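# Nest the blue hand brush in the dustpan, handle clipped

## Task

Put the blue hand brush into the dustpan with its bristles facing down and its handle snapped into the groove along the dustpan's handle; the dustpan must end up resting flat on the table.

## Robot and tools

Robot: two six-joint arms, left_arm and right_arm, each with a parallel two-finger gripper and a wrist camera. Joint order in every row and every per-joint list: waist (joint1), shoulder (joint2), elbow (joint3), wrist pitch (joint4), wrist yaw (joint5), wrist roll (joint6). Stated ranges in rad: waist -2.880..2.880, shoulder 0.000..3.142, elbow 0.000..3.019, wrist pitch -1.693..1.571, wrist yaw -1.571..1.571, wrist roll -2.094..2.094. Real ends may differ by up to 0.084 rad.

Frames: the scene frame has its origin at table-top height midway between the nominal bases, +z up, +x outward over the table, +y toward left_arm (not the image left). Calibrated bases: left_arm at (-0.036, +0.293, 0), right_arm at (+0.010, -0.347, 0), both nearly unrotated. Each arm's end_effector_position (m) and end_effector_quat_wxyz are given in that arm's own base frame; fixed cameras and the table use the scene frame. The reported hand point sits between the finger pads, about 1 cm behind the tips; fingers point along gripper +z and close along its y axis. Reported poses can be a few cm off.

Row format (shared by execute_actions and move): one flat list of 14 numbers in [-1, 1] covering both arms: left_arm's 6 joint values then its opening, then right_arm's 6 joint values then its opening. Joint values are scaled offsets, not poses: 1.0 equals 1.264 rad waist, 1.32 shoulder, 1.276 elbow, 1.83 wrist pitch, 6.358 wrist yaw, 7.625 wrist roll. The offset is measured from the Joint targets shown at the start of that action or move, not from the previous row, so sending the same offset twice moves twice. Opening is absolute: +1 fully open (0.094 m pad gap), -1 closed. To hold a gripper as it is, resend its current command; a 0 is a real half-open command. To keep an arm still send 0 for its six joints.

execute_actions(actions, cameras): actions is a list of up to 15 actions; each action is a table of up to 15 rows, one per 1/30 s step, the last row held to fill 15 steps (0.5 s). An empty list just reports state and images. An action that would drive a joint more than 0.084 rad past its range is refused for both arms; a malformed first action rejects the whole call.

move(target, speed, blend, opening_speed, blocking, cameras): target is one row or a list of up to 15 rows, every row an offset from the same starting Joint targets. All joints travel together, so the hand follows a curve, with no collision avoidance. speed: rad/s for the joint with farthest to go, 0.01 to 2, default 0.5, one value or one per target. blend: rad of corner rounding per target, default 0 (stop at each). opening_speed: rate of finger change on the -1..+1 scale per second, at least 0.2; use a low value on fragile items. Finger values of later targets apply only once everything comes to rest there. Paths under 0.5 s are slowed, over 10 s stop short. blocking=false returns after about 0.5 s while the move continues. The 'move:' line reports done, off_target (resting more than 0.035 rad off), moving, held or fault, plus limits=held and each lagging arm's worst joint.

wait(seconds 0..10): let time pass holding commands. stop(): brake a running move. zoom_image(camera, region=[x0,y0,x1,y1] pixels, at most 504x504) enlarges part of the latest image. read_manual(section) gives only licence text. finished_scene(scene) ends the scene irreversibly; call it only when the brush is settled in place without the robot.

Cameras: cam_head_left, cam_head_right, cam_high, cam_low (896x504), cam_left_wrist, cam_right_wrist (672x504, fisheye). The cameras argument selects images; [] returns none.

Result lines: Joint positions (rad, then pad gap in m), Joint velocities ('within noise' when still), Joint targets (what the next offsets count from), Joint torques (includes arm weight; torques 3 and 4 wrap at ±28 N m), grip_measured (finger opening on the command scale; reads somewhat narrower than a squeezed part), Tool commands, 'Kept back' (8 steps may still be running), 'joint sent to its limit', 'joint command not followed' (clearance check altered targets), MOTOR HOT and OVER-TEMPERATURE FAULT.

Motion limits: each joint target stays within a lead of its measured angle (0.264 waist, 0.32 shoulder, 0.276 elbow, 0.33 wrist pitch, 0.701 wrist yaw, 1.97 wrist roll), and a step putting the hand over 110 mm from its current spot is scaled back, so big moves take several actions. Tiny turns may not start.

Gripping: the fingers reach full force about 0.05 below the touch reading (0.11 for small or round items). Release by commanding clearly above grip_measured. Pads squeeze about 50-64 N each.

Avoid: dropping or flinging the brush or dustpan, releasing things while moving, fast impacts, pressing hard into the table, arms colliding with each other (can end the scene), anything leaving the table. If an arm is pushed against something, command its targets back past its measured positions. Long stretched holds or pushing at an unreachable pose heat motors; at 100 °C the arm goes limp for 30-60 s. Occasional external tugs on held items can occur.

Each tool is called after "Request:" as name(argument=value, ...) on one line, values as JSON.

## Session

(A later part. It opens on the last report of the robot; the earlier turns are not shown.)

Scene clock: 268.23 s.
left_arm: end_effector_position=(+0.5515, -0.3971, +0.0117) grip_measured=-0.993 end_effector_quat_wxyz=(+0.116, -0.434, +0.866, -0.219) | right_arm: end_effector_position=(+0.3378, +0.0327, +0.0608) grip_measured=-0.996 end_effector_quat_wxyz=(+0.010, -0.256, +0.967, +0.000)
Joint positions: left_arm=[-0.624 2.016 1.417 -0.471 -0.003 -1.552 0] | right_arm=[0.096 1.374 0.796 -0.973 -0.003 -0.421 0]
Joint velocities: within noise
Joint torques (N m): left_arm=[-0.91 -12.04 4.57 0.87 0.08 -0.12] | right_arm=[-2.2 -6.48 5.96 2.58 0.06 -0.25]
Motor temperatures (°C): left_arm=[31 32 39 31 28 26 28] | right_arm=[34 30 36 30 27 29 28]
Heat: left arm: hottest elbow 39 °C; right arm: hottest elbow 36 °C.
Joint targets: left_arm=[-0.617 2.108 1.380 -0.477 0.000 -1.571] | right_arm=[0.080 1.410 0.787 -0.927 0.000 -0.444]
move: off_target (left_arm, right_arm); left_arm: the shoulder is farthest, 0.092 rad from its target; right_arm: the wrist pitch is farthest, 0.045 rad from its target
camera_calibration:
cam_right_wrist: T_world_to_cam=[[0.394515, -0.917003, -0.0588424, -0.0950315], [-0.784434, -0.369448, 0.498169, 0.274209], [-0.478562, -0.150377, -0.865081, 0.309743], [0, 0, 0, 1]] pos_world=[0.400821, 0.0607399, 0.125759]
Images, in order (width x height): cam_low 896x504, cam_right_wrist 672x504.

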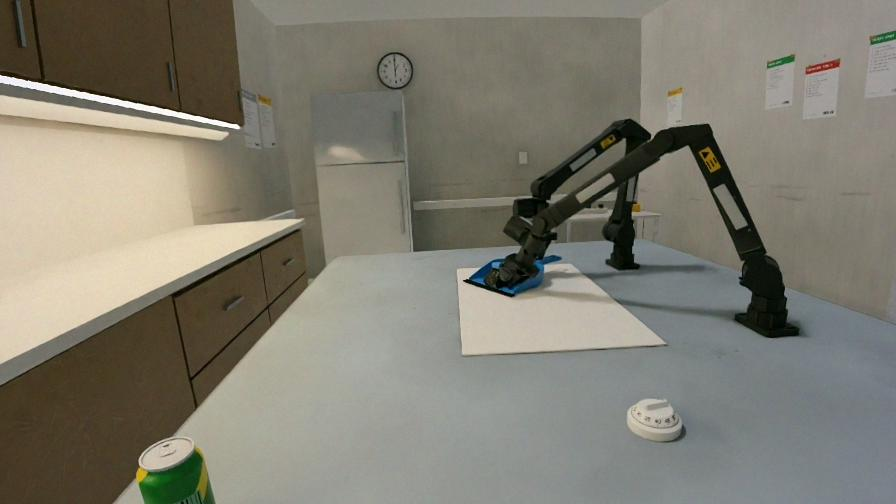

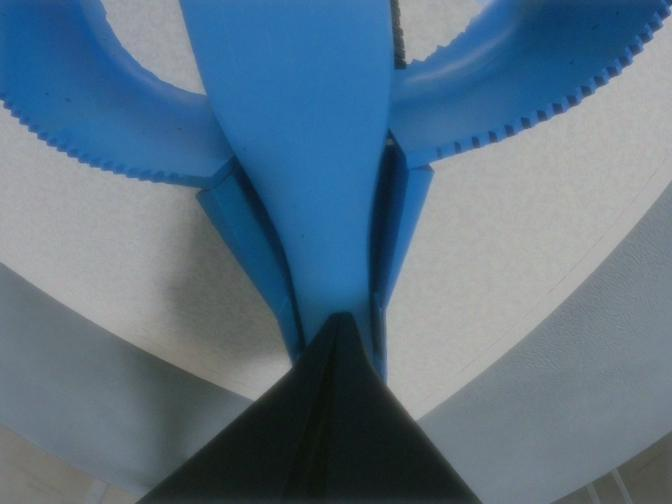

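Request:
move(target=[0, 0, 0, 0, 0, 0, -1, 0, -0.0820, 0.0919, -0.1346, 0, 0, -1], speed=0.15, cameras=["cam_right_wrist", "cam_low"])

Request:
zoom_image(camera="cam_right_wrist", region=[230, 200, 450, 420])

Request:
zoom_image(camera="cam_low", region=[440, 200, 600, 310])

Scene clock: 273.23 s.
left_arm: end_effector_position=(+0.5517, -0.3973, +0.0110) grip_measured=-0.993 end_effector_quat_wxyz=(+0.117, -0.434, +0.866, -0.219) | right_arm: end_effector_position=(+0.3169, +0.0306, +0.0933) grip_measured=-0.996 end_effector_quat_wxyz=(-0.031, -0.256, +0.966, +0.006)
Joint positions: left_arm=[-0.624 2.018 1.417 -0.469 -0.003 -1.552 0] | right_arm=[0.096 1.323 0.845 -1.157 -0.003 -0.421 0]
Joint velocities: within noise
Joint torques (N m): left_arm=[-0.91 -12.04 4.57 0.8 0.07 -0.12] | right_arm=[-2.2 -11.05 11.48 -0.27 0.06 -0.25]
Motor temperatures (°C): left_arm=[31 32 38 31 28 26 28] | right_arm=[34 30 36 30 27 29 28]
Heat: left arm: hottest elbow 38 °C; right arm: hottest elbow 36 °C.
Joint targets: left_arm=[-0.617 2.108 1.380 -0.476 0.000 -1.571] | right_arm=[0.080 1.301 0.904 -1.174 0.000 -0.444]
move: off_target (left_arm, right_arm); left_arm: the shoulder is farthest, 0.090 rad from its target; right_arm: the elbow is farthest, 0.059 rad from its target
camera_calibration:
cam_right_wrist: T_world_to_cam=[[0.38852, -0.917584, -0.0842198, -0.0824514], [-0.739874, -0.365136, 0.565032, 0.220412], [-0.549216, -0.157214, -0.820759, 0.34602], [0, 0, 0, 1]] pos_world=[0.385151, 0.0592236, 0.152515]
Images, in order (width x height): cam_low 896x504, cam_right_wrist 672x504.

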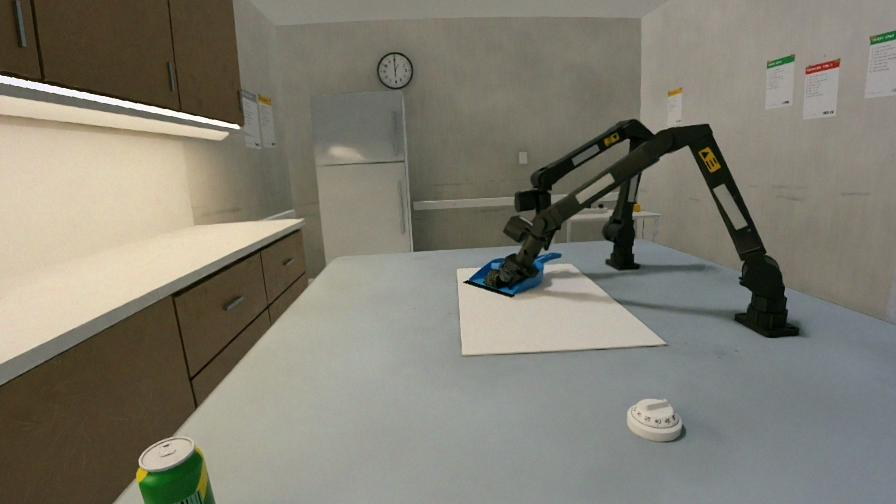

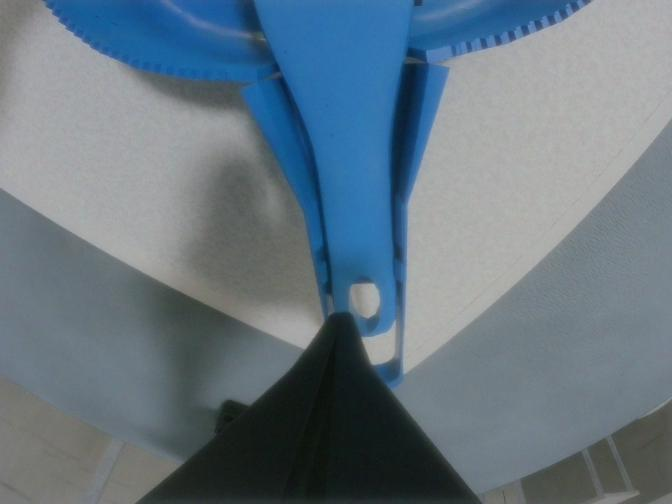

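Scaled by 2.291 from the camera's 672x504 image, which has a finer 960x720 frame.

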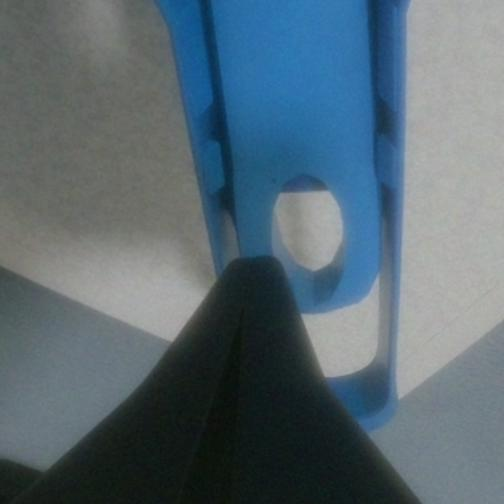

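Scaled by 3.150 from the camera's 896x504 image, which has a finer 1280x720 frame.

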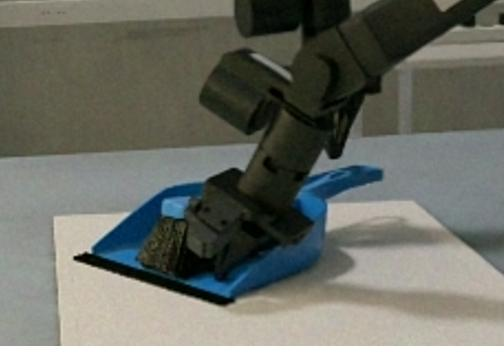

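Request:
zoom_image(camera="cam_right_wrist", region=[300, 230, 420, 340])

Scaled by 4.200 from the camera's 672x504 image, which has a finer 960x720 frame.

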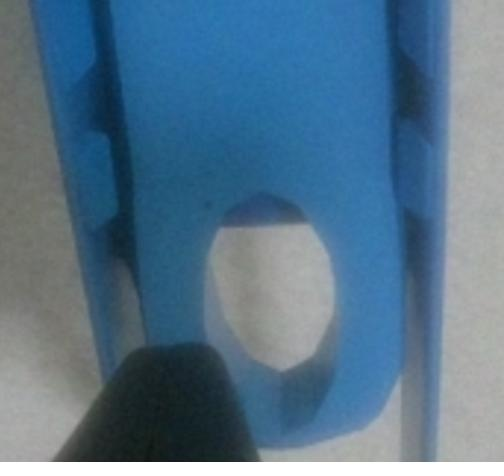

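Request:
zoom_image(camera="cam_low", region=[520, 235, 580, 285])

Request:
zoom_image(camera="cam_right_wrist", region=[230, 40, 470, 280])

Scaled by 8.400 from the camera's 896x504 image, which has a finer 1280x720 frame.

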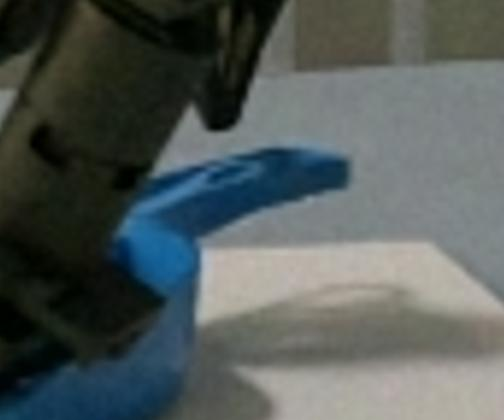

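Scaled by 2.100 from the camera's 672x504 image, which has a finer 960x720 frame.

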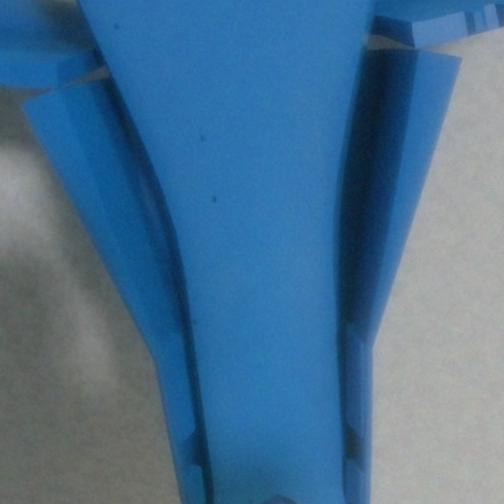

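Request:
move(target=[0, 0, 0, 0, 0, 0, -1, 0.004, -0.3644, 0.1889, -0.0770, 0, 0.0582, -1], speed=0.4, cameras=["cam_right_wrist", "cam_low", "cam_high"])

Request:
zoom_image(camera="cam_low", region=[500, 225, 590, 300])

Scene clock: 277.23 s.
left_arm: end_effector_position=(+0.5517, -0.3973, +0.0110) grip_measured=-0.993 end_effector_quat_wxyz=(+0.117, -0.434, +0.866, -0.219) | right_arm: end_effector_position=(+0.3074, +0.0297, +0.3425) grip_measured=-0.997 end_effector_quat_wxyz=(+0.265, -0.058, +0.962, +0.011)
Joint positions: left_arm=[-0.624 2.018 1.417 -0.469 -0.003 -1.552 0] | right_arm=[0.096 0.823 1.086 -1.297 -0.003 -0.024 0]
Joint velocities: within noise
Joint torques (N m): left_arm=[-0.91 -12.04 4.57 0.81 0.07 -0.12] | right_arm=[-1.79 -3.25 13.05 0.87 0.1 0.24]
Motor temperatures (°C): left_arm=[31 32 38 31 28 26 28] | right_arm=[34 30 36 30 26 29 28]
Heat: left arm: hottest elbow 38 °C; right arm: hottest elbow 36 °C.
Joint targets: left_arm=[-0.617 2.108 1.380 -0.476 0.000 -1.571] | right_arm=[0.085 0.820 1.145 -1.315 0.000 0.000]
move: off_target (left_arm, right_arm); left_arm: the shoulder is farthest, 0.090 rad from its target; right_arm: the elbow is farthest, 0.059 rad from its target
camera_calibration:
cam_right_wrist: T_world_to_cam=[[0.0534564, -0.993432, -0.101168, 0.0524379], [-0.998515, -0.0542424, 0.00503309, 0.334281], [-0.0104876, 0.100748, -0.994857, 0.43148], [0, 0, 0, 1]] pos_world=[0.335506, 0.0267548, 0.432884]
Images, in order (width x height): cam_high 896x504, cam_low 896x504, cam_right_wrist 672x504.

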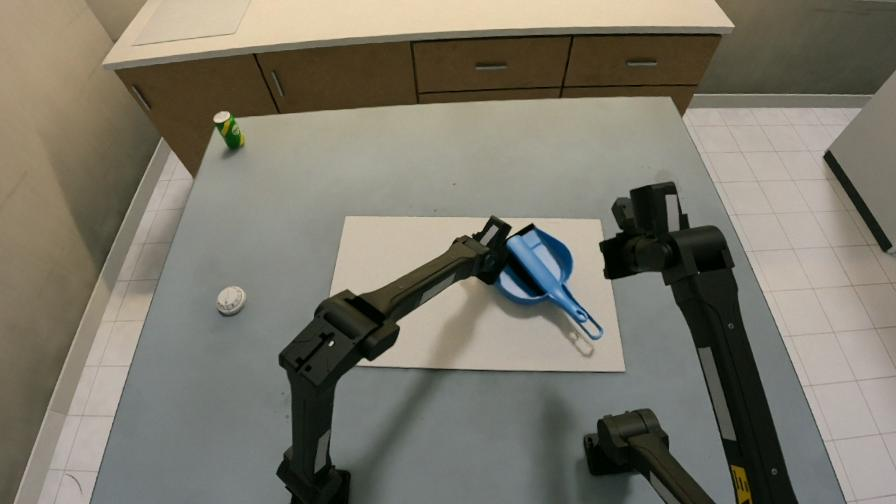

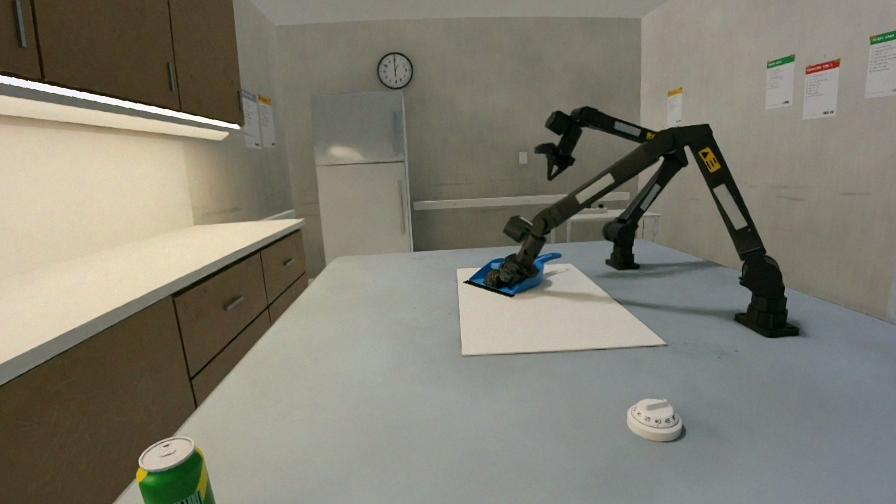

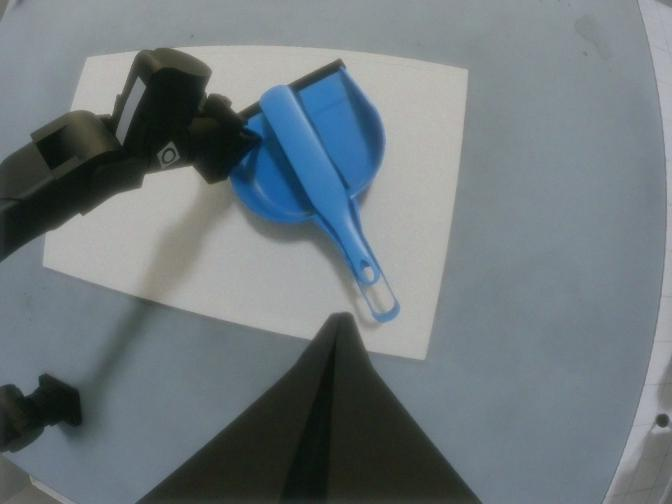

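Scaled by 5.600 from the camera's 896x504 image, which has a finer 1280x720 frame.

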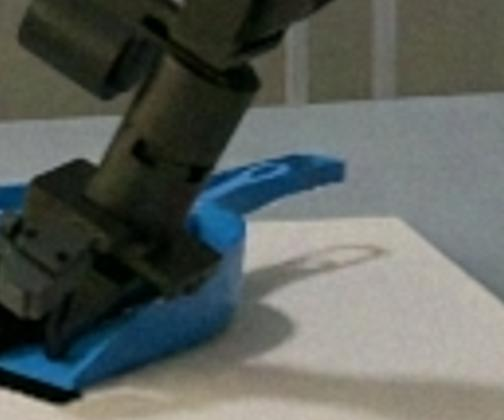

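Request:
zoom_image(camera="cam_right_wrist", region=[290, 180, 430, 340])

Request:
zoom_image(camera="cam_high", region=[480, 215, 640, 355])

Scaled by 3.150 from the camera's 672x504 image, which has a finer 960x720 frame.

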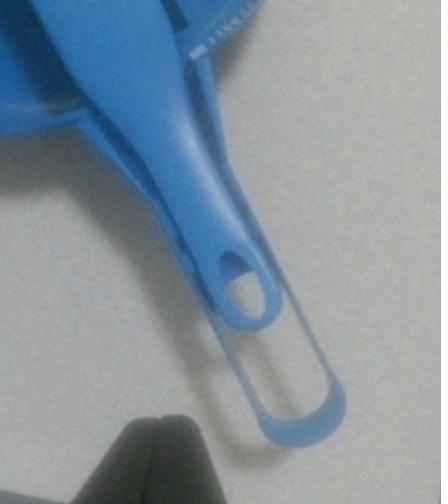

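Scaled by 3.150 from the camera's 896x504 image, which has a finer 1280x720 frame.

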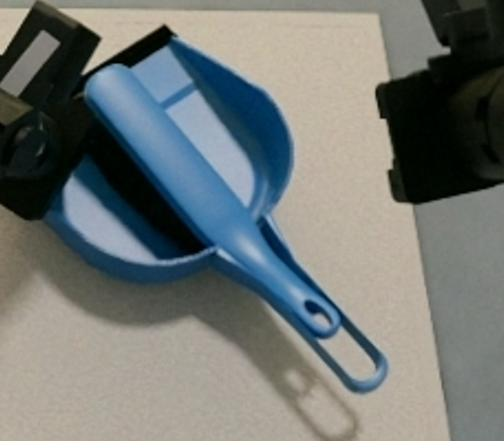

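Request:
execute_actions(actions=[], cameras=["cam_head_left", "cam_head_right"])

Request:
zoom_image(camera="cam_head_left", region=[550, 150, 650, 250])

Request:
zoom_image(camera="cam_head_right", region=[570, 150, 670, 250])

Scene clock: 278.73 s.
left_arm: end_effector_position=(+0.5517, -0.3973, +0.0110) grip_measured=-0.993 end_effector_quat_wxyz=(+0.117, -0.434, +0.866, -0.219) | right_arm: end_effector_position=(+0.3074, +0.0297, +0.3425) grip_measured=-0.997 end_effector_quat_wxyz=(+0.265, -0.058, +0.962, +0.011)
Joint positions: left_arm=[-0.624 2.018 1.417 -0.469 -0.003 -1.552 0] | right_arm=[0.096 0.823 1.086 -1.297 -0.003 -0.024 0]
Joint velocities: within noise
Joint torques (N m): left_arm=[-0.91 -12.04 4.56 0.8 0.07 -0.12] | right_arm=[-1.79 -3.49 13.09 0.88 0.1 0.23]
Motor temperatures (°C): left_arm=[31 32 38 31 28 26 28] | right_arm=[34 30 36 30 26 29 28]
Heat: left arm: hottest elbow 38 °C; right arm: hottest elbow 36 °C.
Joint targets: left_arm=[-0.617 2.108 1.380 -0.476 0.000 -1.571] | right_arm=[0.085 0.820 1.145 -1.315 0.000 0.000]
Tool commands: left_gripper/opening=-1.0 right_gripper/opening=-1.0
Images, in order (width x height): cam_head_left 896x504, cam_head_right 896x504.

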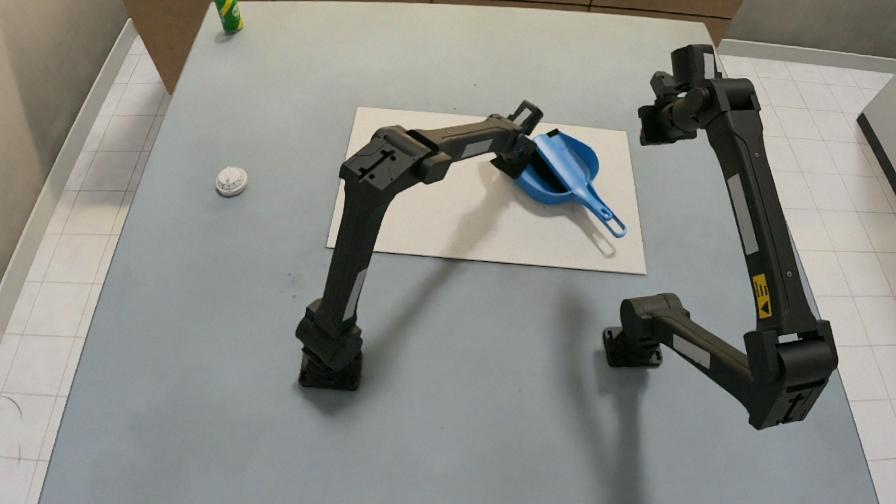

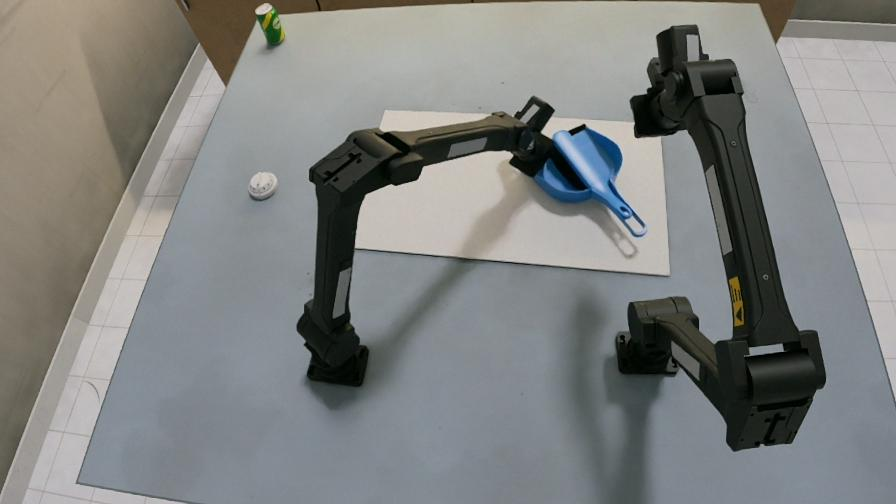

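Scaled by 5.040 from the camera's 896x504 image, which has a finer 1280x720 frame.

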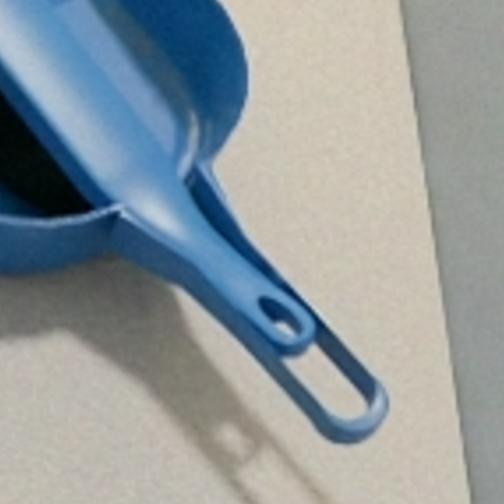

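Scaled by 5.040 from the camera's 896x504 image, which has a finer 1280x720 frame.

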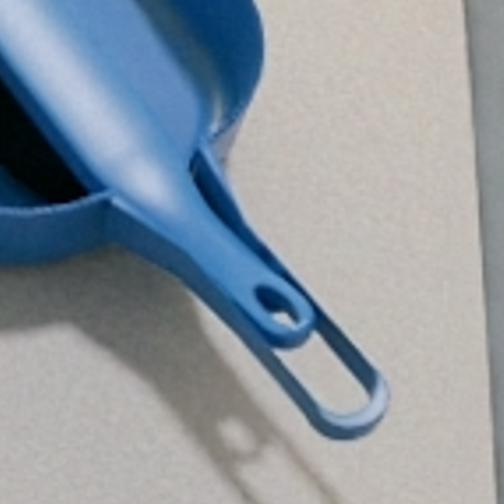

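Request:
execute_actions(actions=[], cameras=["cam_right_wrist"])

Request:
zoom_image(camera="cam_right_wrist", region=[305, 195, 405, 295])

Scene clock: 284.07 s.
left_arm: end_effector_position=(+0.5517, -0.3973, +0.0110) grip_measured=-0.993 end_effector_quat_wxyz=(+0.117, -0.434, +0.866, -0.219) | right_arm: end_effector_position=(+0.3074, +0.0297, +0.3425) grip_measured=-0.997 end_effector_quat_wxyz=(+0.265, -0.058, +0.962, +0.011)
Joint positions: left_arm=[-0.624 2.018 1.417 -0.469 -0.003 -1.552 0] | right_arm=[0.096 0.823 1.086 -1.297 -0.003 -0.024 0]
Joint velocities: within noise
Joint torques (N m): left_arm=[-0.91 -12.04 4.57 0.8 0.07 -0.12] | right_arm=[-1.85 -3.43 13.09 0.87 0.1 0.23]
Motor temperatures (°C): left_arm=[31 31 38 31 28 26 28] | right_arm=[34 30 37 30 26 29 28]
Heat: left arm: hottest elbow 38 °C; right arm: hottest elbow 37 °C.
Joint targets: left_arm=[-0.617 2.108 1.380 -0.476 0.000 -1.571] | right_arm=[0.085 0.820 1.145 -1.315 0.000 0.000]
Tool commands: left_gripper/opening=-1.0 right_gripper/opening=-1.0
camera_calibration:
cam_right_wrist: T_world_to_cam=[[0.0531288, -0.99343, -0.101362, 0.0526049], [-0.998533, -0.0539162, 0.00504231, 0.334273], [-0.0104742, 0.100945, -0.994837, 0.431464], [0, 0, 0, 1]] pos_world=[0.335507, 0.026728, 0.432882]
Images, in order (width x height): cam_right_wrist 672x504.

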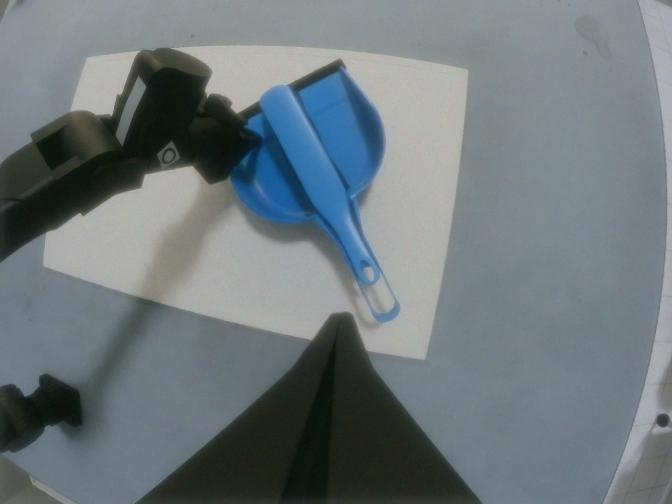

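Scaled by 5.040 from the camera's 672x504 image, which has a finer 960x720 frame.

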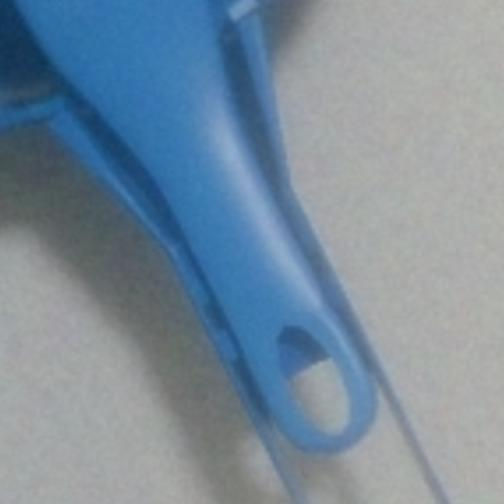

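Request:
move(target=[0, 0, 0, 0, 0, 0, -1, -0.0182, 0.3512, -0.2171, 0.1011, 0, 0.1478, -1], speed=0.6, cameras=["cam_right_wrist"])

Request:
zoom_image(camera="cam_right_wrist", region=[220, 200, 460, 380])

Scene clock: 291.20 s.
left_arm: end_effector_position=(+0.5517, -0.3973, +0.0110) grip_measured=-0.993 end_effector_quat_wxyz=(+0.117, -0.434, +0.866, -0.219) | right_arm: end_effector_position=(+0.3249, +0.0259, +0.1079) grip_measured=-0.997 end_effector_quat_wxyz=(-0.004, +0.490, +0.872, -0.001)
Joint positions: left_arm=[-0.624 2.018 1.417 -0.469 -0.003 -1.552 0] | right_arm=[0.08 1.286 0.856 -1.149 -0.003 1.103 0]
Joint velocities: within noise
Joint torques (N m): left_arm=[-0.91 -12.04 4.57 0.8 0.07 -0.12] | right_arm=[-2.26 -9 8.13 1.35 0.15 0.24]
Motor temperatures (°C): left_arm=[31 31 37 30 28 26 28] | right_arm=[34 30 37 30 26 29 28]
Heat: left arm: hottest elbow 37 °C; right arm: hottest elbow 37 °C.
Joint targets: left_arm=[-0.617 2.108 1.380 -0.476 0.000 -1.571] | right_arm=[0.062 1.284 0.868 -1.130 0.000 1.127]
move: off_target (left_arm); left_arm: the shoulder is farthest, 0.090 rad from its target
camera_calibration:
cam_right_wrist: T_world_to_cam=[[-0.905601, -0.420419, -0.0559824, 0.31583], [-0.385876, 0.761931, 0.520154, 0.0769948], [-0.176028, 0.492655, -0.852236, 0.226939], [0, 0, 0, 1]] pos_world=[0.355674, -0.0376863, 0.171037]
Images, in order (width x height): cam_right_wrist 672x504.

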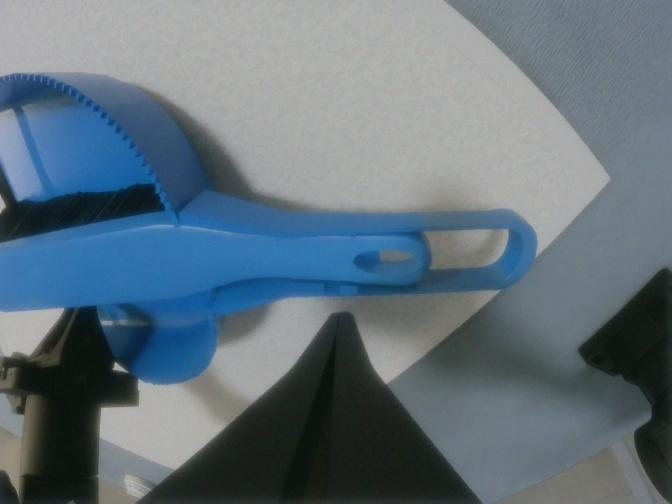

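Scaled by 2.100 from the camera's 672x504 image, which has a finer 960x720 frame.

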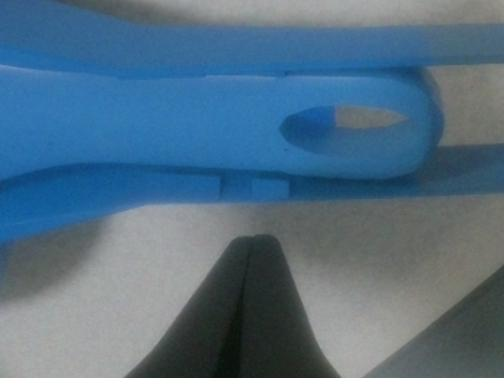

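Request:
zoom_image(camera="cam_right_wrist", region=[310, 210, 440, 310])

Request:
zoom_image(camera="cam_right_wrist", region=[180, 190, 360, 320])

Scaled by 3.877 from the camera's 672x504 image, which has a finer 960x720 frame.

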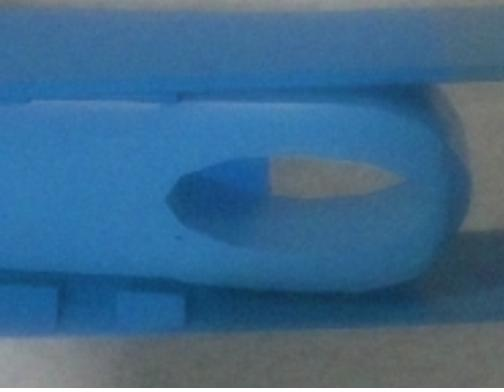

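Scaled by 2.800 from the camera's 672x504 image, which has a finer 960x720 frame.

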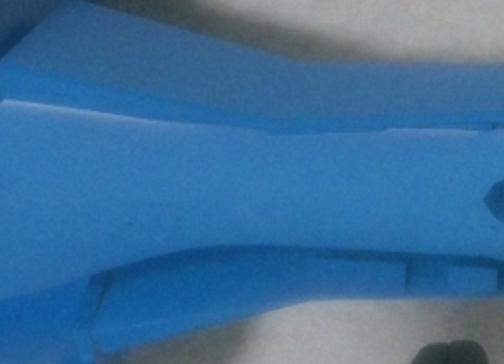

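Request:
move(target=[0, 0, 0, 0, 0, 0, -1, 0.034, 0.0315, -0.0470, 0.0601, 0, 0, -1], speed=0.1, cameras=["cam_right_wrist"])

Request:
zoom_image(camera="cam_right_wrist", region=[270, 190, 430, 330])

Scene clock: 296.63 s.
left_arm: end_effector_position=(+0.5517, -0.3973, +0.0110) grip_measured=-0.993 end_effector_quat_wxyz=(+0.117, -0.434, +0.866, -0.219) | right_arm: end_effector_position=(+0.3264, +0.0285, +0.0774) grip_measured=-0.997 end_effector_quat_wxyz=(+0.003, +0.487, +0.874, +0.003)
Joint positions: left_arm=[-0.624 2.018 1.417 -0.469 -0.003 -1.552 0] | right_arm=[0.087 1.323 0.799 -1.039 -0.003 1.104 0]
Joint velocities: within noise
Joint torques (N m): left_arm=[-0.91 -12.1 4.56 0.8 0.07 -0.12] | right_arm=[-0.15 -8.76 7.58 1.46 0.15 0.23]
Motor temperatures (°C): left_arm=[31 31 37 30 28 26 28] | right_arm=[34 30 37 30 26 29 28]
Heat: left arm: hottest elbow 37 °C; right arm: hottest elbow 37 °C.
Joint targets: left_arm=[-0.617 2.108 1.380 -0.476 0.000 -1.571] | right_arm=[0.105 1.326 0.808 -1.020 0.000 1.127]
move: off_target (left_arm); left_arm: the shoulder is farthest, 0.090 rad from its target
camera_calibration:
cam_right_wrist: T_world_to_cam=[[-0.901644, -0.426574, -0.0712267, 0.31665], [-0.399528, 0.758516, 0.514811, 0.0963883], [-0.165578, 0.492633, -0.85434, 0.196666], [0, 0, 0, 1]] pos_world=[0.356579, -0.0349217, 0.140952]
Images, in order (width x height): cam_right_wrist 672x504.

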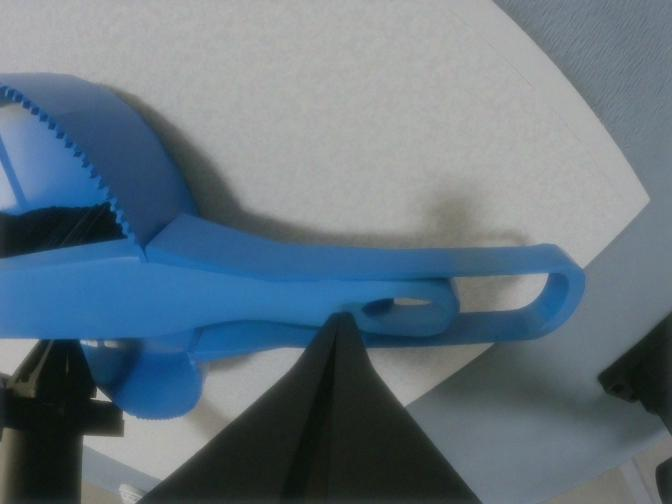

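Scaled by 3.150 from the camera's 672x504 image, which has a finer 960x720 frame.

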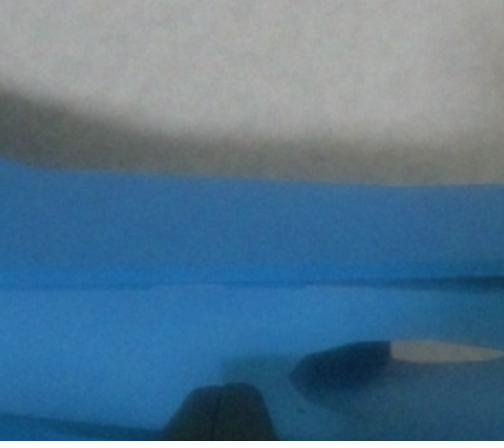

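Request:
move(target=[0, 0, 0, 0, 0, 0, -1, 0, 0.0122, -0.0120, 0.0172, 0, 0, -1], speed=0.06, cameras=["cam_right_wrist"])

Request:
zoom_image(camera="cam_right_wrist", region=[270, 210, 430, 350])

Scene clock: 298.23 s.
left_arm: end_effector_position=(+0.5517, -0.3973, +0.0110) grip_measured=-0.993 end_effector_quat_wxyz=(+0.117, -0.434, +0.866, -0.219) | right_arm: end_effector_position=(+0.3278, +0.0286, +0.0697) grip_measured=-0.997 end_effector_quat_wxyz=(+0.005, +0.487, +0.874, +0.005)
Joint positions: left_arm=[-0.624 2.018 1.417 -0.469 -0.003 -1.552 0] | right_arm=[0.087 1.335 0.787 -1.008 -0.003 1.104 0]
Joint velocities: within noise
Joint torques (N m): left_arm=[-0.91 -12.04 4.57 0.8 0.07 -0.12] | right_arm=[-0.15 -8.59 7.23 1.32 0.14 0.23]
Motor temperatures (°C): left_arm=[31 31 37 30 28 26 28] | right_arm=[34 30 37 30 26 29 28]
Heat: left arm: hottest elbow 37 °C; right arm: hottest elbow 37 °C.
Joint targets: left_arm=[-0.617 2.108 1.380 -0.476 0.000 -1.571] | right_arm=[0.105 1.342 0.793 -0.988 0.000 1.127]
move: off_target (left_arm); left_arm: the shoulder is farthest, 0.090 rad from its target
camera_calibration:
cam_right_wrist: T_world_to_cam=[[-0.901203, -0.426536, -0.0768137, 0.317644], [-0.402586, 0.758249, 0.512819, 0.101986], [-0.160492, 0.493078, -0.855053, 0.18859], [0, 0, 0, 1]] pos_world=[0.357587, -0.0348335, 0.133354]
Images, in order (width x height): cam_right_wrist 672x504.

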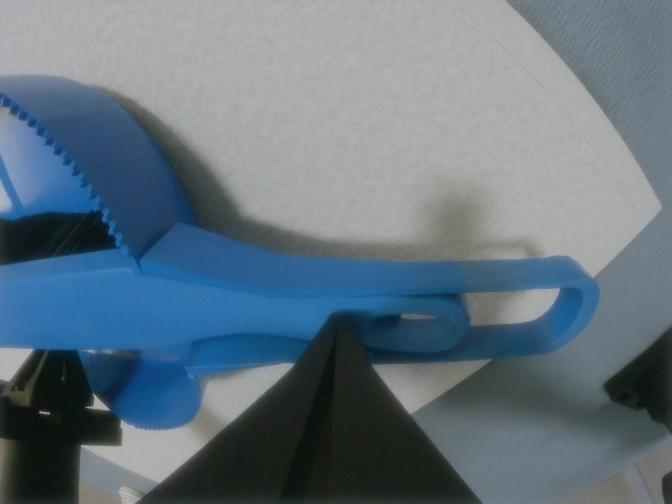

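Scaled by 3.150 from the camera's 672x504 image, which has a finer 960x720 frame.

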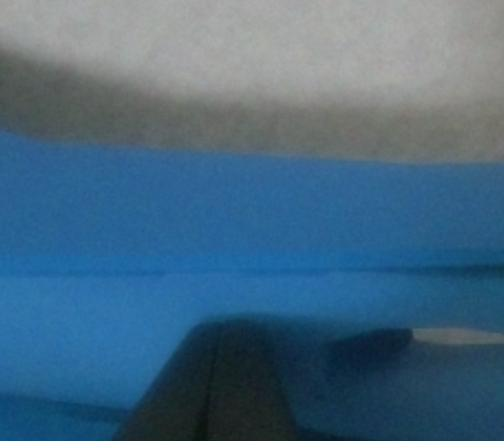

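Request:
move(target=[0, 0, 0, 0, 0, 0, -1, 0, 0.0122, -0.0120, 0.0172, 0, 0, -1], speed=0.06, cameras=["cam_right_wrist"])

Request:
zoom_image(camera="cam_right_wrist", region=[270, 230, 430, 370])

Scene clock: 299.47 s.
left_arm: end_effector_position=(+0.5517, -0.3973, +0.0110) grip_measured=-0.993 end_effector_quat_wxyz=(+0.117, -0.434, +0.866, -0.219) | right_arm: end_effector_position=(+0.3306, +0.0289, +0.0663) grip_measured=-0.997 end_effector_quat_wxyz=(+0.011, +0.487, +0.874, +0.009)
Joint positions: left_arm=[-0.624 2.018 1.417 -0.469 -0.003 -1.552 0] | right_arm=[0.087 1.34 0.781 -0.984 -0.003 1.104 0]
Joint velocities: within noise
Joint torques (N m): left_arm=[-0.91 -12.04 4.56 0.8 0.07 -0.12] | right_arm=[-0.21 -7.53 6.52 1.76 0.14 0.23]
Motor temperatures (°C): left_arm=[31 31 37 30 28 26 28] | right_arm=[34 30 37 30 26 29 28]
Heat: left arm: hottest elbow 37 °C; right arm: hottest elbow 37 °C.
Joint targets: left_arm=[-0.617 2.108 1.380 -0.476 0.000 -1.571] | right_arm=[0.105 1.358 0.778 -0.957 0.000 1.127]
move: off_target (left_arm); left_arm: the shoulder is farthest, 0.090 rad from its target
camera_calibration:
cam_right_wrist: T_world_to_cam=[[-0.900103, -0.426439, -0.0892368, 0.320539], [-0.409348, 0.757657, 0.50832, 0.107207], [-0.149157, 0.49407, -0.856532, 0.182405], [0, 0, 0, 1]] pos_world=[0.35961, -0.0346566, 0.130345]
Images, in order (width x height): cam_right_wrist 672x504.

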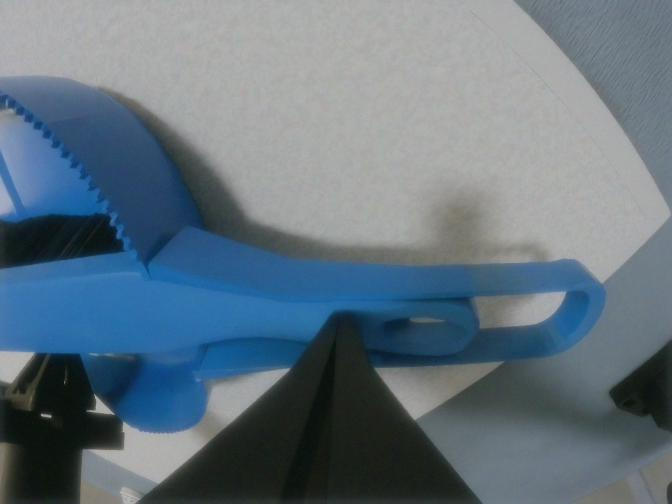

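Scaled by 3.150 from the camera's 672x504 image, which has a finer 960x720 frame.

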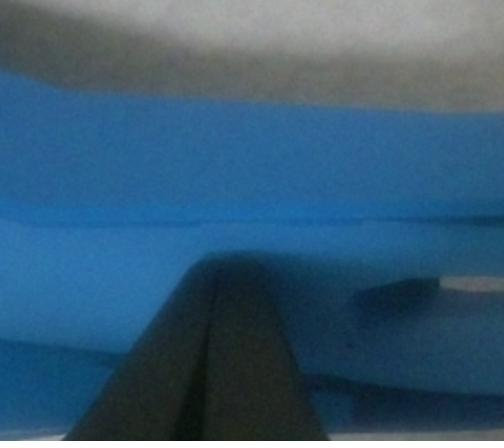

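Request:
move(target=[0, 0, 0, 0, 0, 0, -1, 0, 0.0092, -0.0090, 0.0129, 0, 0, -1], speed=0.06, cameras=["cam_right_wrist"])

Request:
zoom_image(camera="cam_right_wrist", region=[270, 230, 430, 370])

Scene clock: 301.80 s.
left_arm: end_effector_position=(+0.5517, -0.3973, +0.0110) grip_measured=-0.993 end_effector_quat_wxyz=(+0.117, -0.434, +0.866, -0.219) | right_arm: end_effector_position=(+0.3310, +0.0289, +0.0635) grip_measured=-0.997 end_effector_quat_wxyz=(+0.013, +0.487, +0.873, +0.011)
Joint positions: left_arm=[-0.624 2.018 1.417 -0.469 -0.003 -1.552 0] | right_arm=[0.087 1.342 0.773 -0.968 -0.003 1.104 0]
Joint velocities: within noise
Joint torques (N m): left_arm=[-0.91 -12.04 4.57 0.8 0.07 -0.12] | right_arm=[-0.21 -6.65 6.19 2.04 0.15 0.23]
Motor temperatures (°C): left_arm=[31 31 37 30 28 26 28] | right_arm=[34 30 36 30 26 29 28]
Heat: left arm: hottest elbow 37 °C; right arm: hottest elbow 36 °C.
Joint targets: left_arm=[-0.617 2.108 1.380 -0.476 0.000 -1.571] | right_arm=[0.105 1.370 0.766 -0.933 0.000 1.127]
move: off_target (left_arm); left_arm: the shoulder is farthest, 0.090 rad from its target
camera_calibration:
cam_right_wrist: T_world_to_cam=[[-0.899476, -0.426385, -0.0956017, 0.320836], [-0.412793, 0.757356, 0.505978, 0.110106], [-0.143337, 0.494579, -0.857232, 0.178074], [0, 0, 0, 1]] pos_world=[0.35956, -0.034661, 0.127612]
Images, in order (width x height): cam_right_wrist 672x504.

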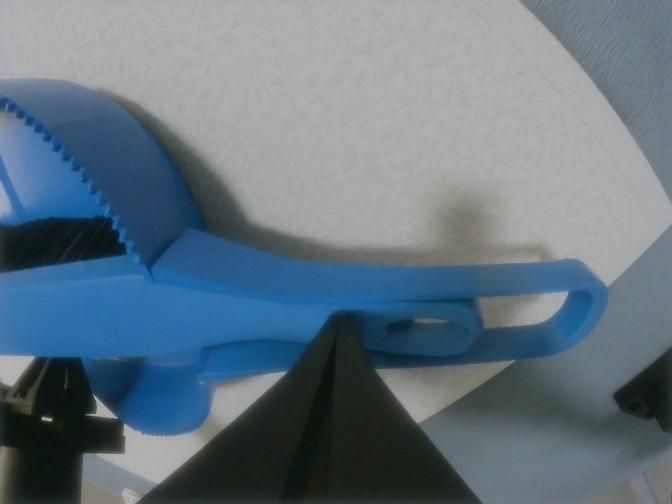

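Scaled by 3.150 from the camera's 672x504 image, which has a finer 960x720 frame.

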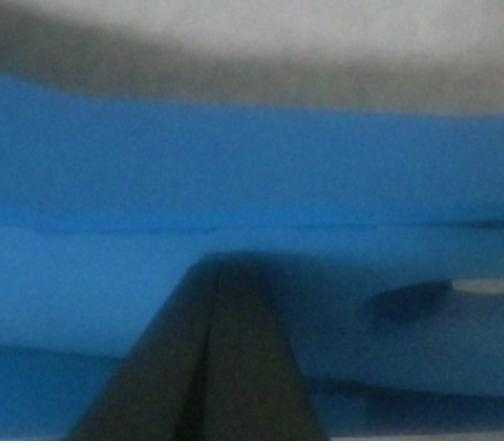

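Request:
move(target=[0, 0, 0, 0, 0, 0, -1, 0, 0.0092, -0.0090, 0.0129, 0, 0, -1], speed=0.06, cameras=["cam_right_wrist", "cam_low"])

Request:
zoom_image(camera="cam_right_wrist", region=[270, 230, 430, 370])

Scene clock: 307.20 s.
left_arm: end_effector_position=(+0.5522, -0.3977, +0.0116) grip_measured=-0.993 end_effector_quat_wxyz=(+0.117, -0.434, +0.866, -0.219) | right_arm: end_effector_position=(+0.3309, +0.0289, +0.0606) grip_measured=-0.997 end_effector_quat_wxyz=(+0.015, +0.487, +0.873, +0.011)
Joint positions: left_arm=[-0.624 2.018 1.418 -0.469 -0.003 -1.552 0] | right_arm=[0.087 1.345 0.767 -0.956 -0.003 1.104 0]
Joint velocities: within noise
Joint torques (N m): left_arm=[-0.91 -12.04 4.57 0.8 0.07 -0.12] | right_arm=[-0.21 -5.71 5.72 2.48 0.14 0.23]
Motor temperatures (°C): left_arm=[31 31 37 30 28 26 28] | right_arm=[34 30 36 30 26 29 28]
Heat: left arm: hottest elbow 37 °C; right arm: hottest elbow 36 °C.
Joint targets: left_arm=[-0.617 2.108 1.380 -0.476 0.000 -1.571] | right_arm=[0.105 1.382 0.755 -0.909 0.000 1.127]
move: off_target (left_arm, right_arm); left_arm: the shoulder is farthest, 0.090 rad from its target; right_arm: the wrist pitch is farthest, 0.047 rad from its target
camera_calibration:
cam_right_wrist: T_world_to_cam=[[-0.899223, -0.426362, -0.0980481, 0.320548], [-0.414113, 0.75724, 0.505071, 0.112026], [-0.141097, 0.494775, -0.85749, 0.174872], [0, 0, 0, 1]] pos_world=[0.35931, -0.0346828, 0.124799]
Images, in order (width x height): cam_low 896x504, cam_right_wrist 672x504.

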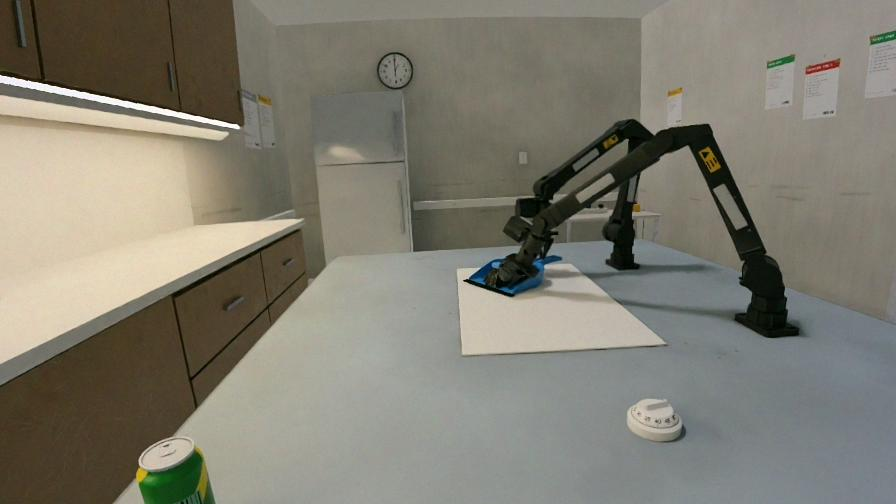

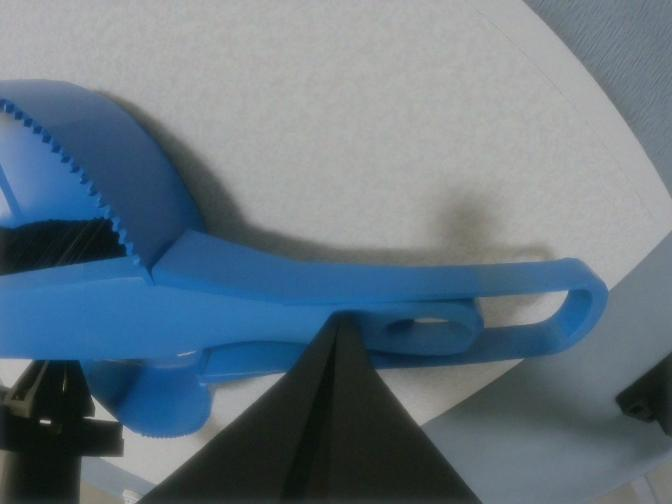

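Scaled by 3.150 from the camera's 672x504 image, which has a finer 960x720 frame.

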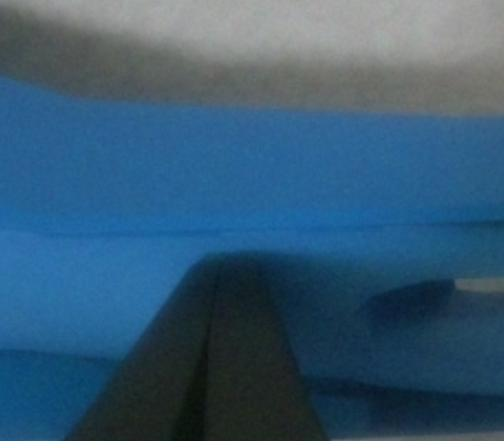

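Request:
move(target=[[0, 0, 0, 0, 0, 0, -1, 0, -0.0735, 0.1176, -0.1235, 0, 0, -1], [0, 0, 0, 0, 0, 0, -1, -0.4786, -0.5924, 0.1920, -0.1590, 0, -0.1478, -1]], speed=[0.2, 0.7], blend=[0.04, 0], cameras=["cam_high", "cam_low"])

Request:
zoom_image(camera="cam_high", region=[490, 220, 620, 350])

Scene clock: 312.63 s.
left_arm: end_effector_position=(+0.5518, -0.3974, +0.0110) grip_measured=-0.993 end_effector_quat_wxyz=(+0.117, -0.434, +0.866, -0.219) | right_arm: end_effector_position=(+0.2374, -0.1276, +0.3451) grip_measured=-0.997 end_effector_quat_wxyz=(+0.350, +0.238, +0.902, -0.083)
Joint positions: left_arm=[-0.624 2.018 1.417 -0.468 -0.003 -1.552 0] | right_arm=[-0.493 0.592 0.937 -1.182 -0.002 0.024 0]
Joint velocities: within noise
Joint torques (N m): left_arm=[-0.91 -12.1 4.56 0.76 0.07 -0.12] | right_arm=[-2.2 -0.79 13.3 1.09 0.05 -0.32]
Motor temperatures (°C): left_arm=[31 31 37 30 28 26 28] | right_arm=[34 30 36 30 26 29 28]
Heat: left arm: hottest elbow 37 °C; right arm: hottest elbow 36 °C.
Joint targets: left_arm=[-0.617 2.108 1.380 -0.477 0.000 -1.571] | right_arm=[-0.500 0.600 1.000 -1.200 0.000 0.000]
move: off_target (left_arm, right_arm); left_arm: the shoulder is farthest, 0.090 rad from its target; right_arm: the elbow is farthest, 0.063 rad from its target
Images, in order (width x height): cam_high 896x504, cam_low 896x504.

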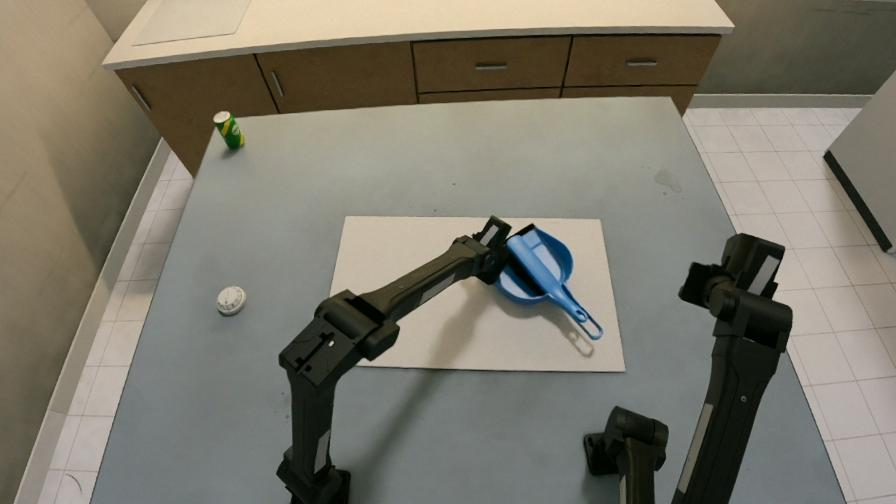

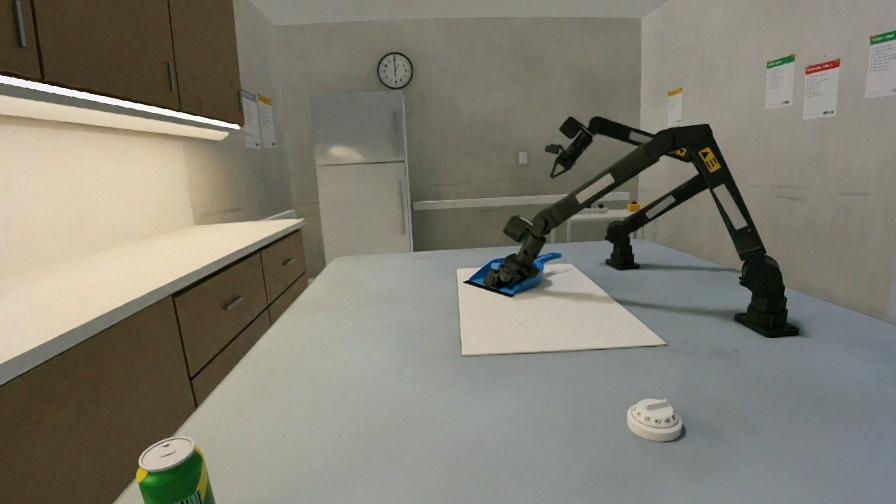

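Scaled by 3.877 from the camera's 896x504 image, which has a finer 1280x720 frame.

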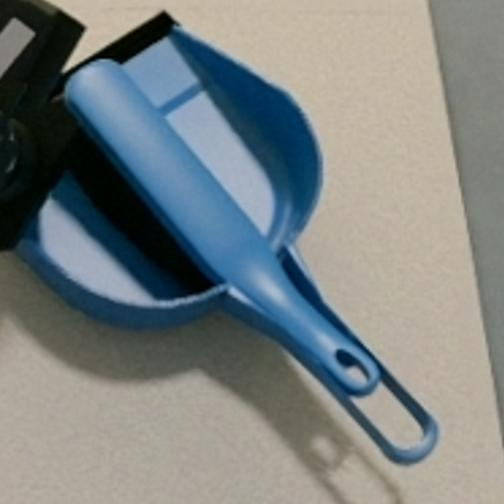

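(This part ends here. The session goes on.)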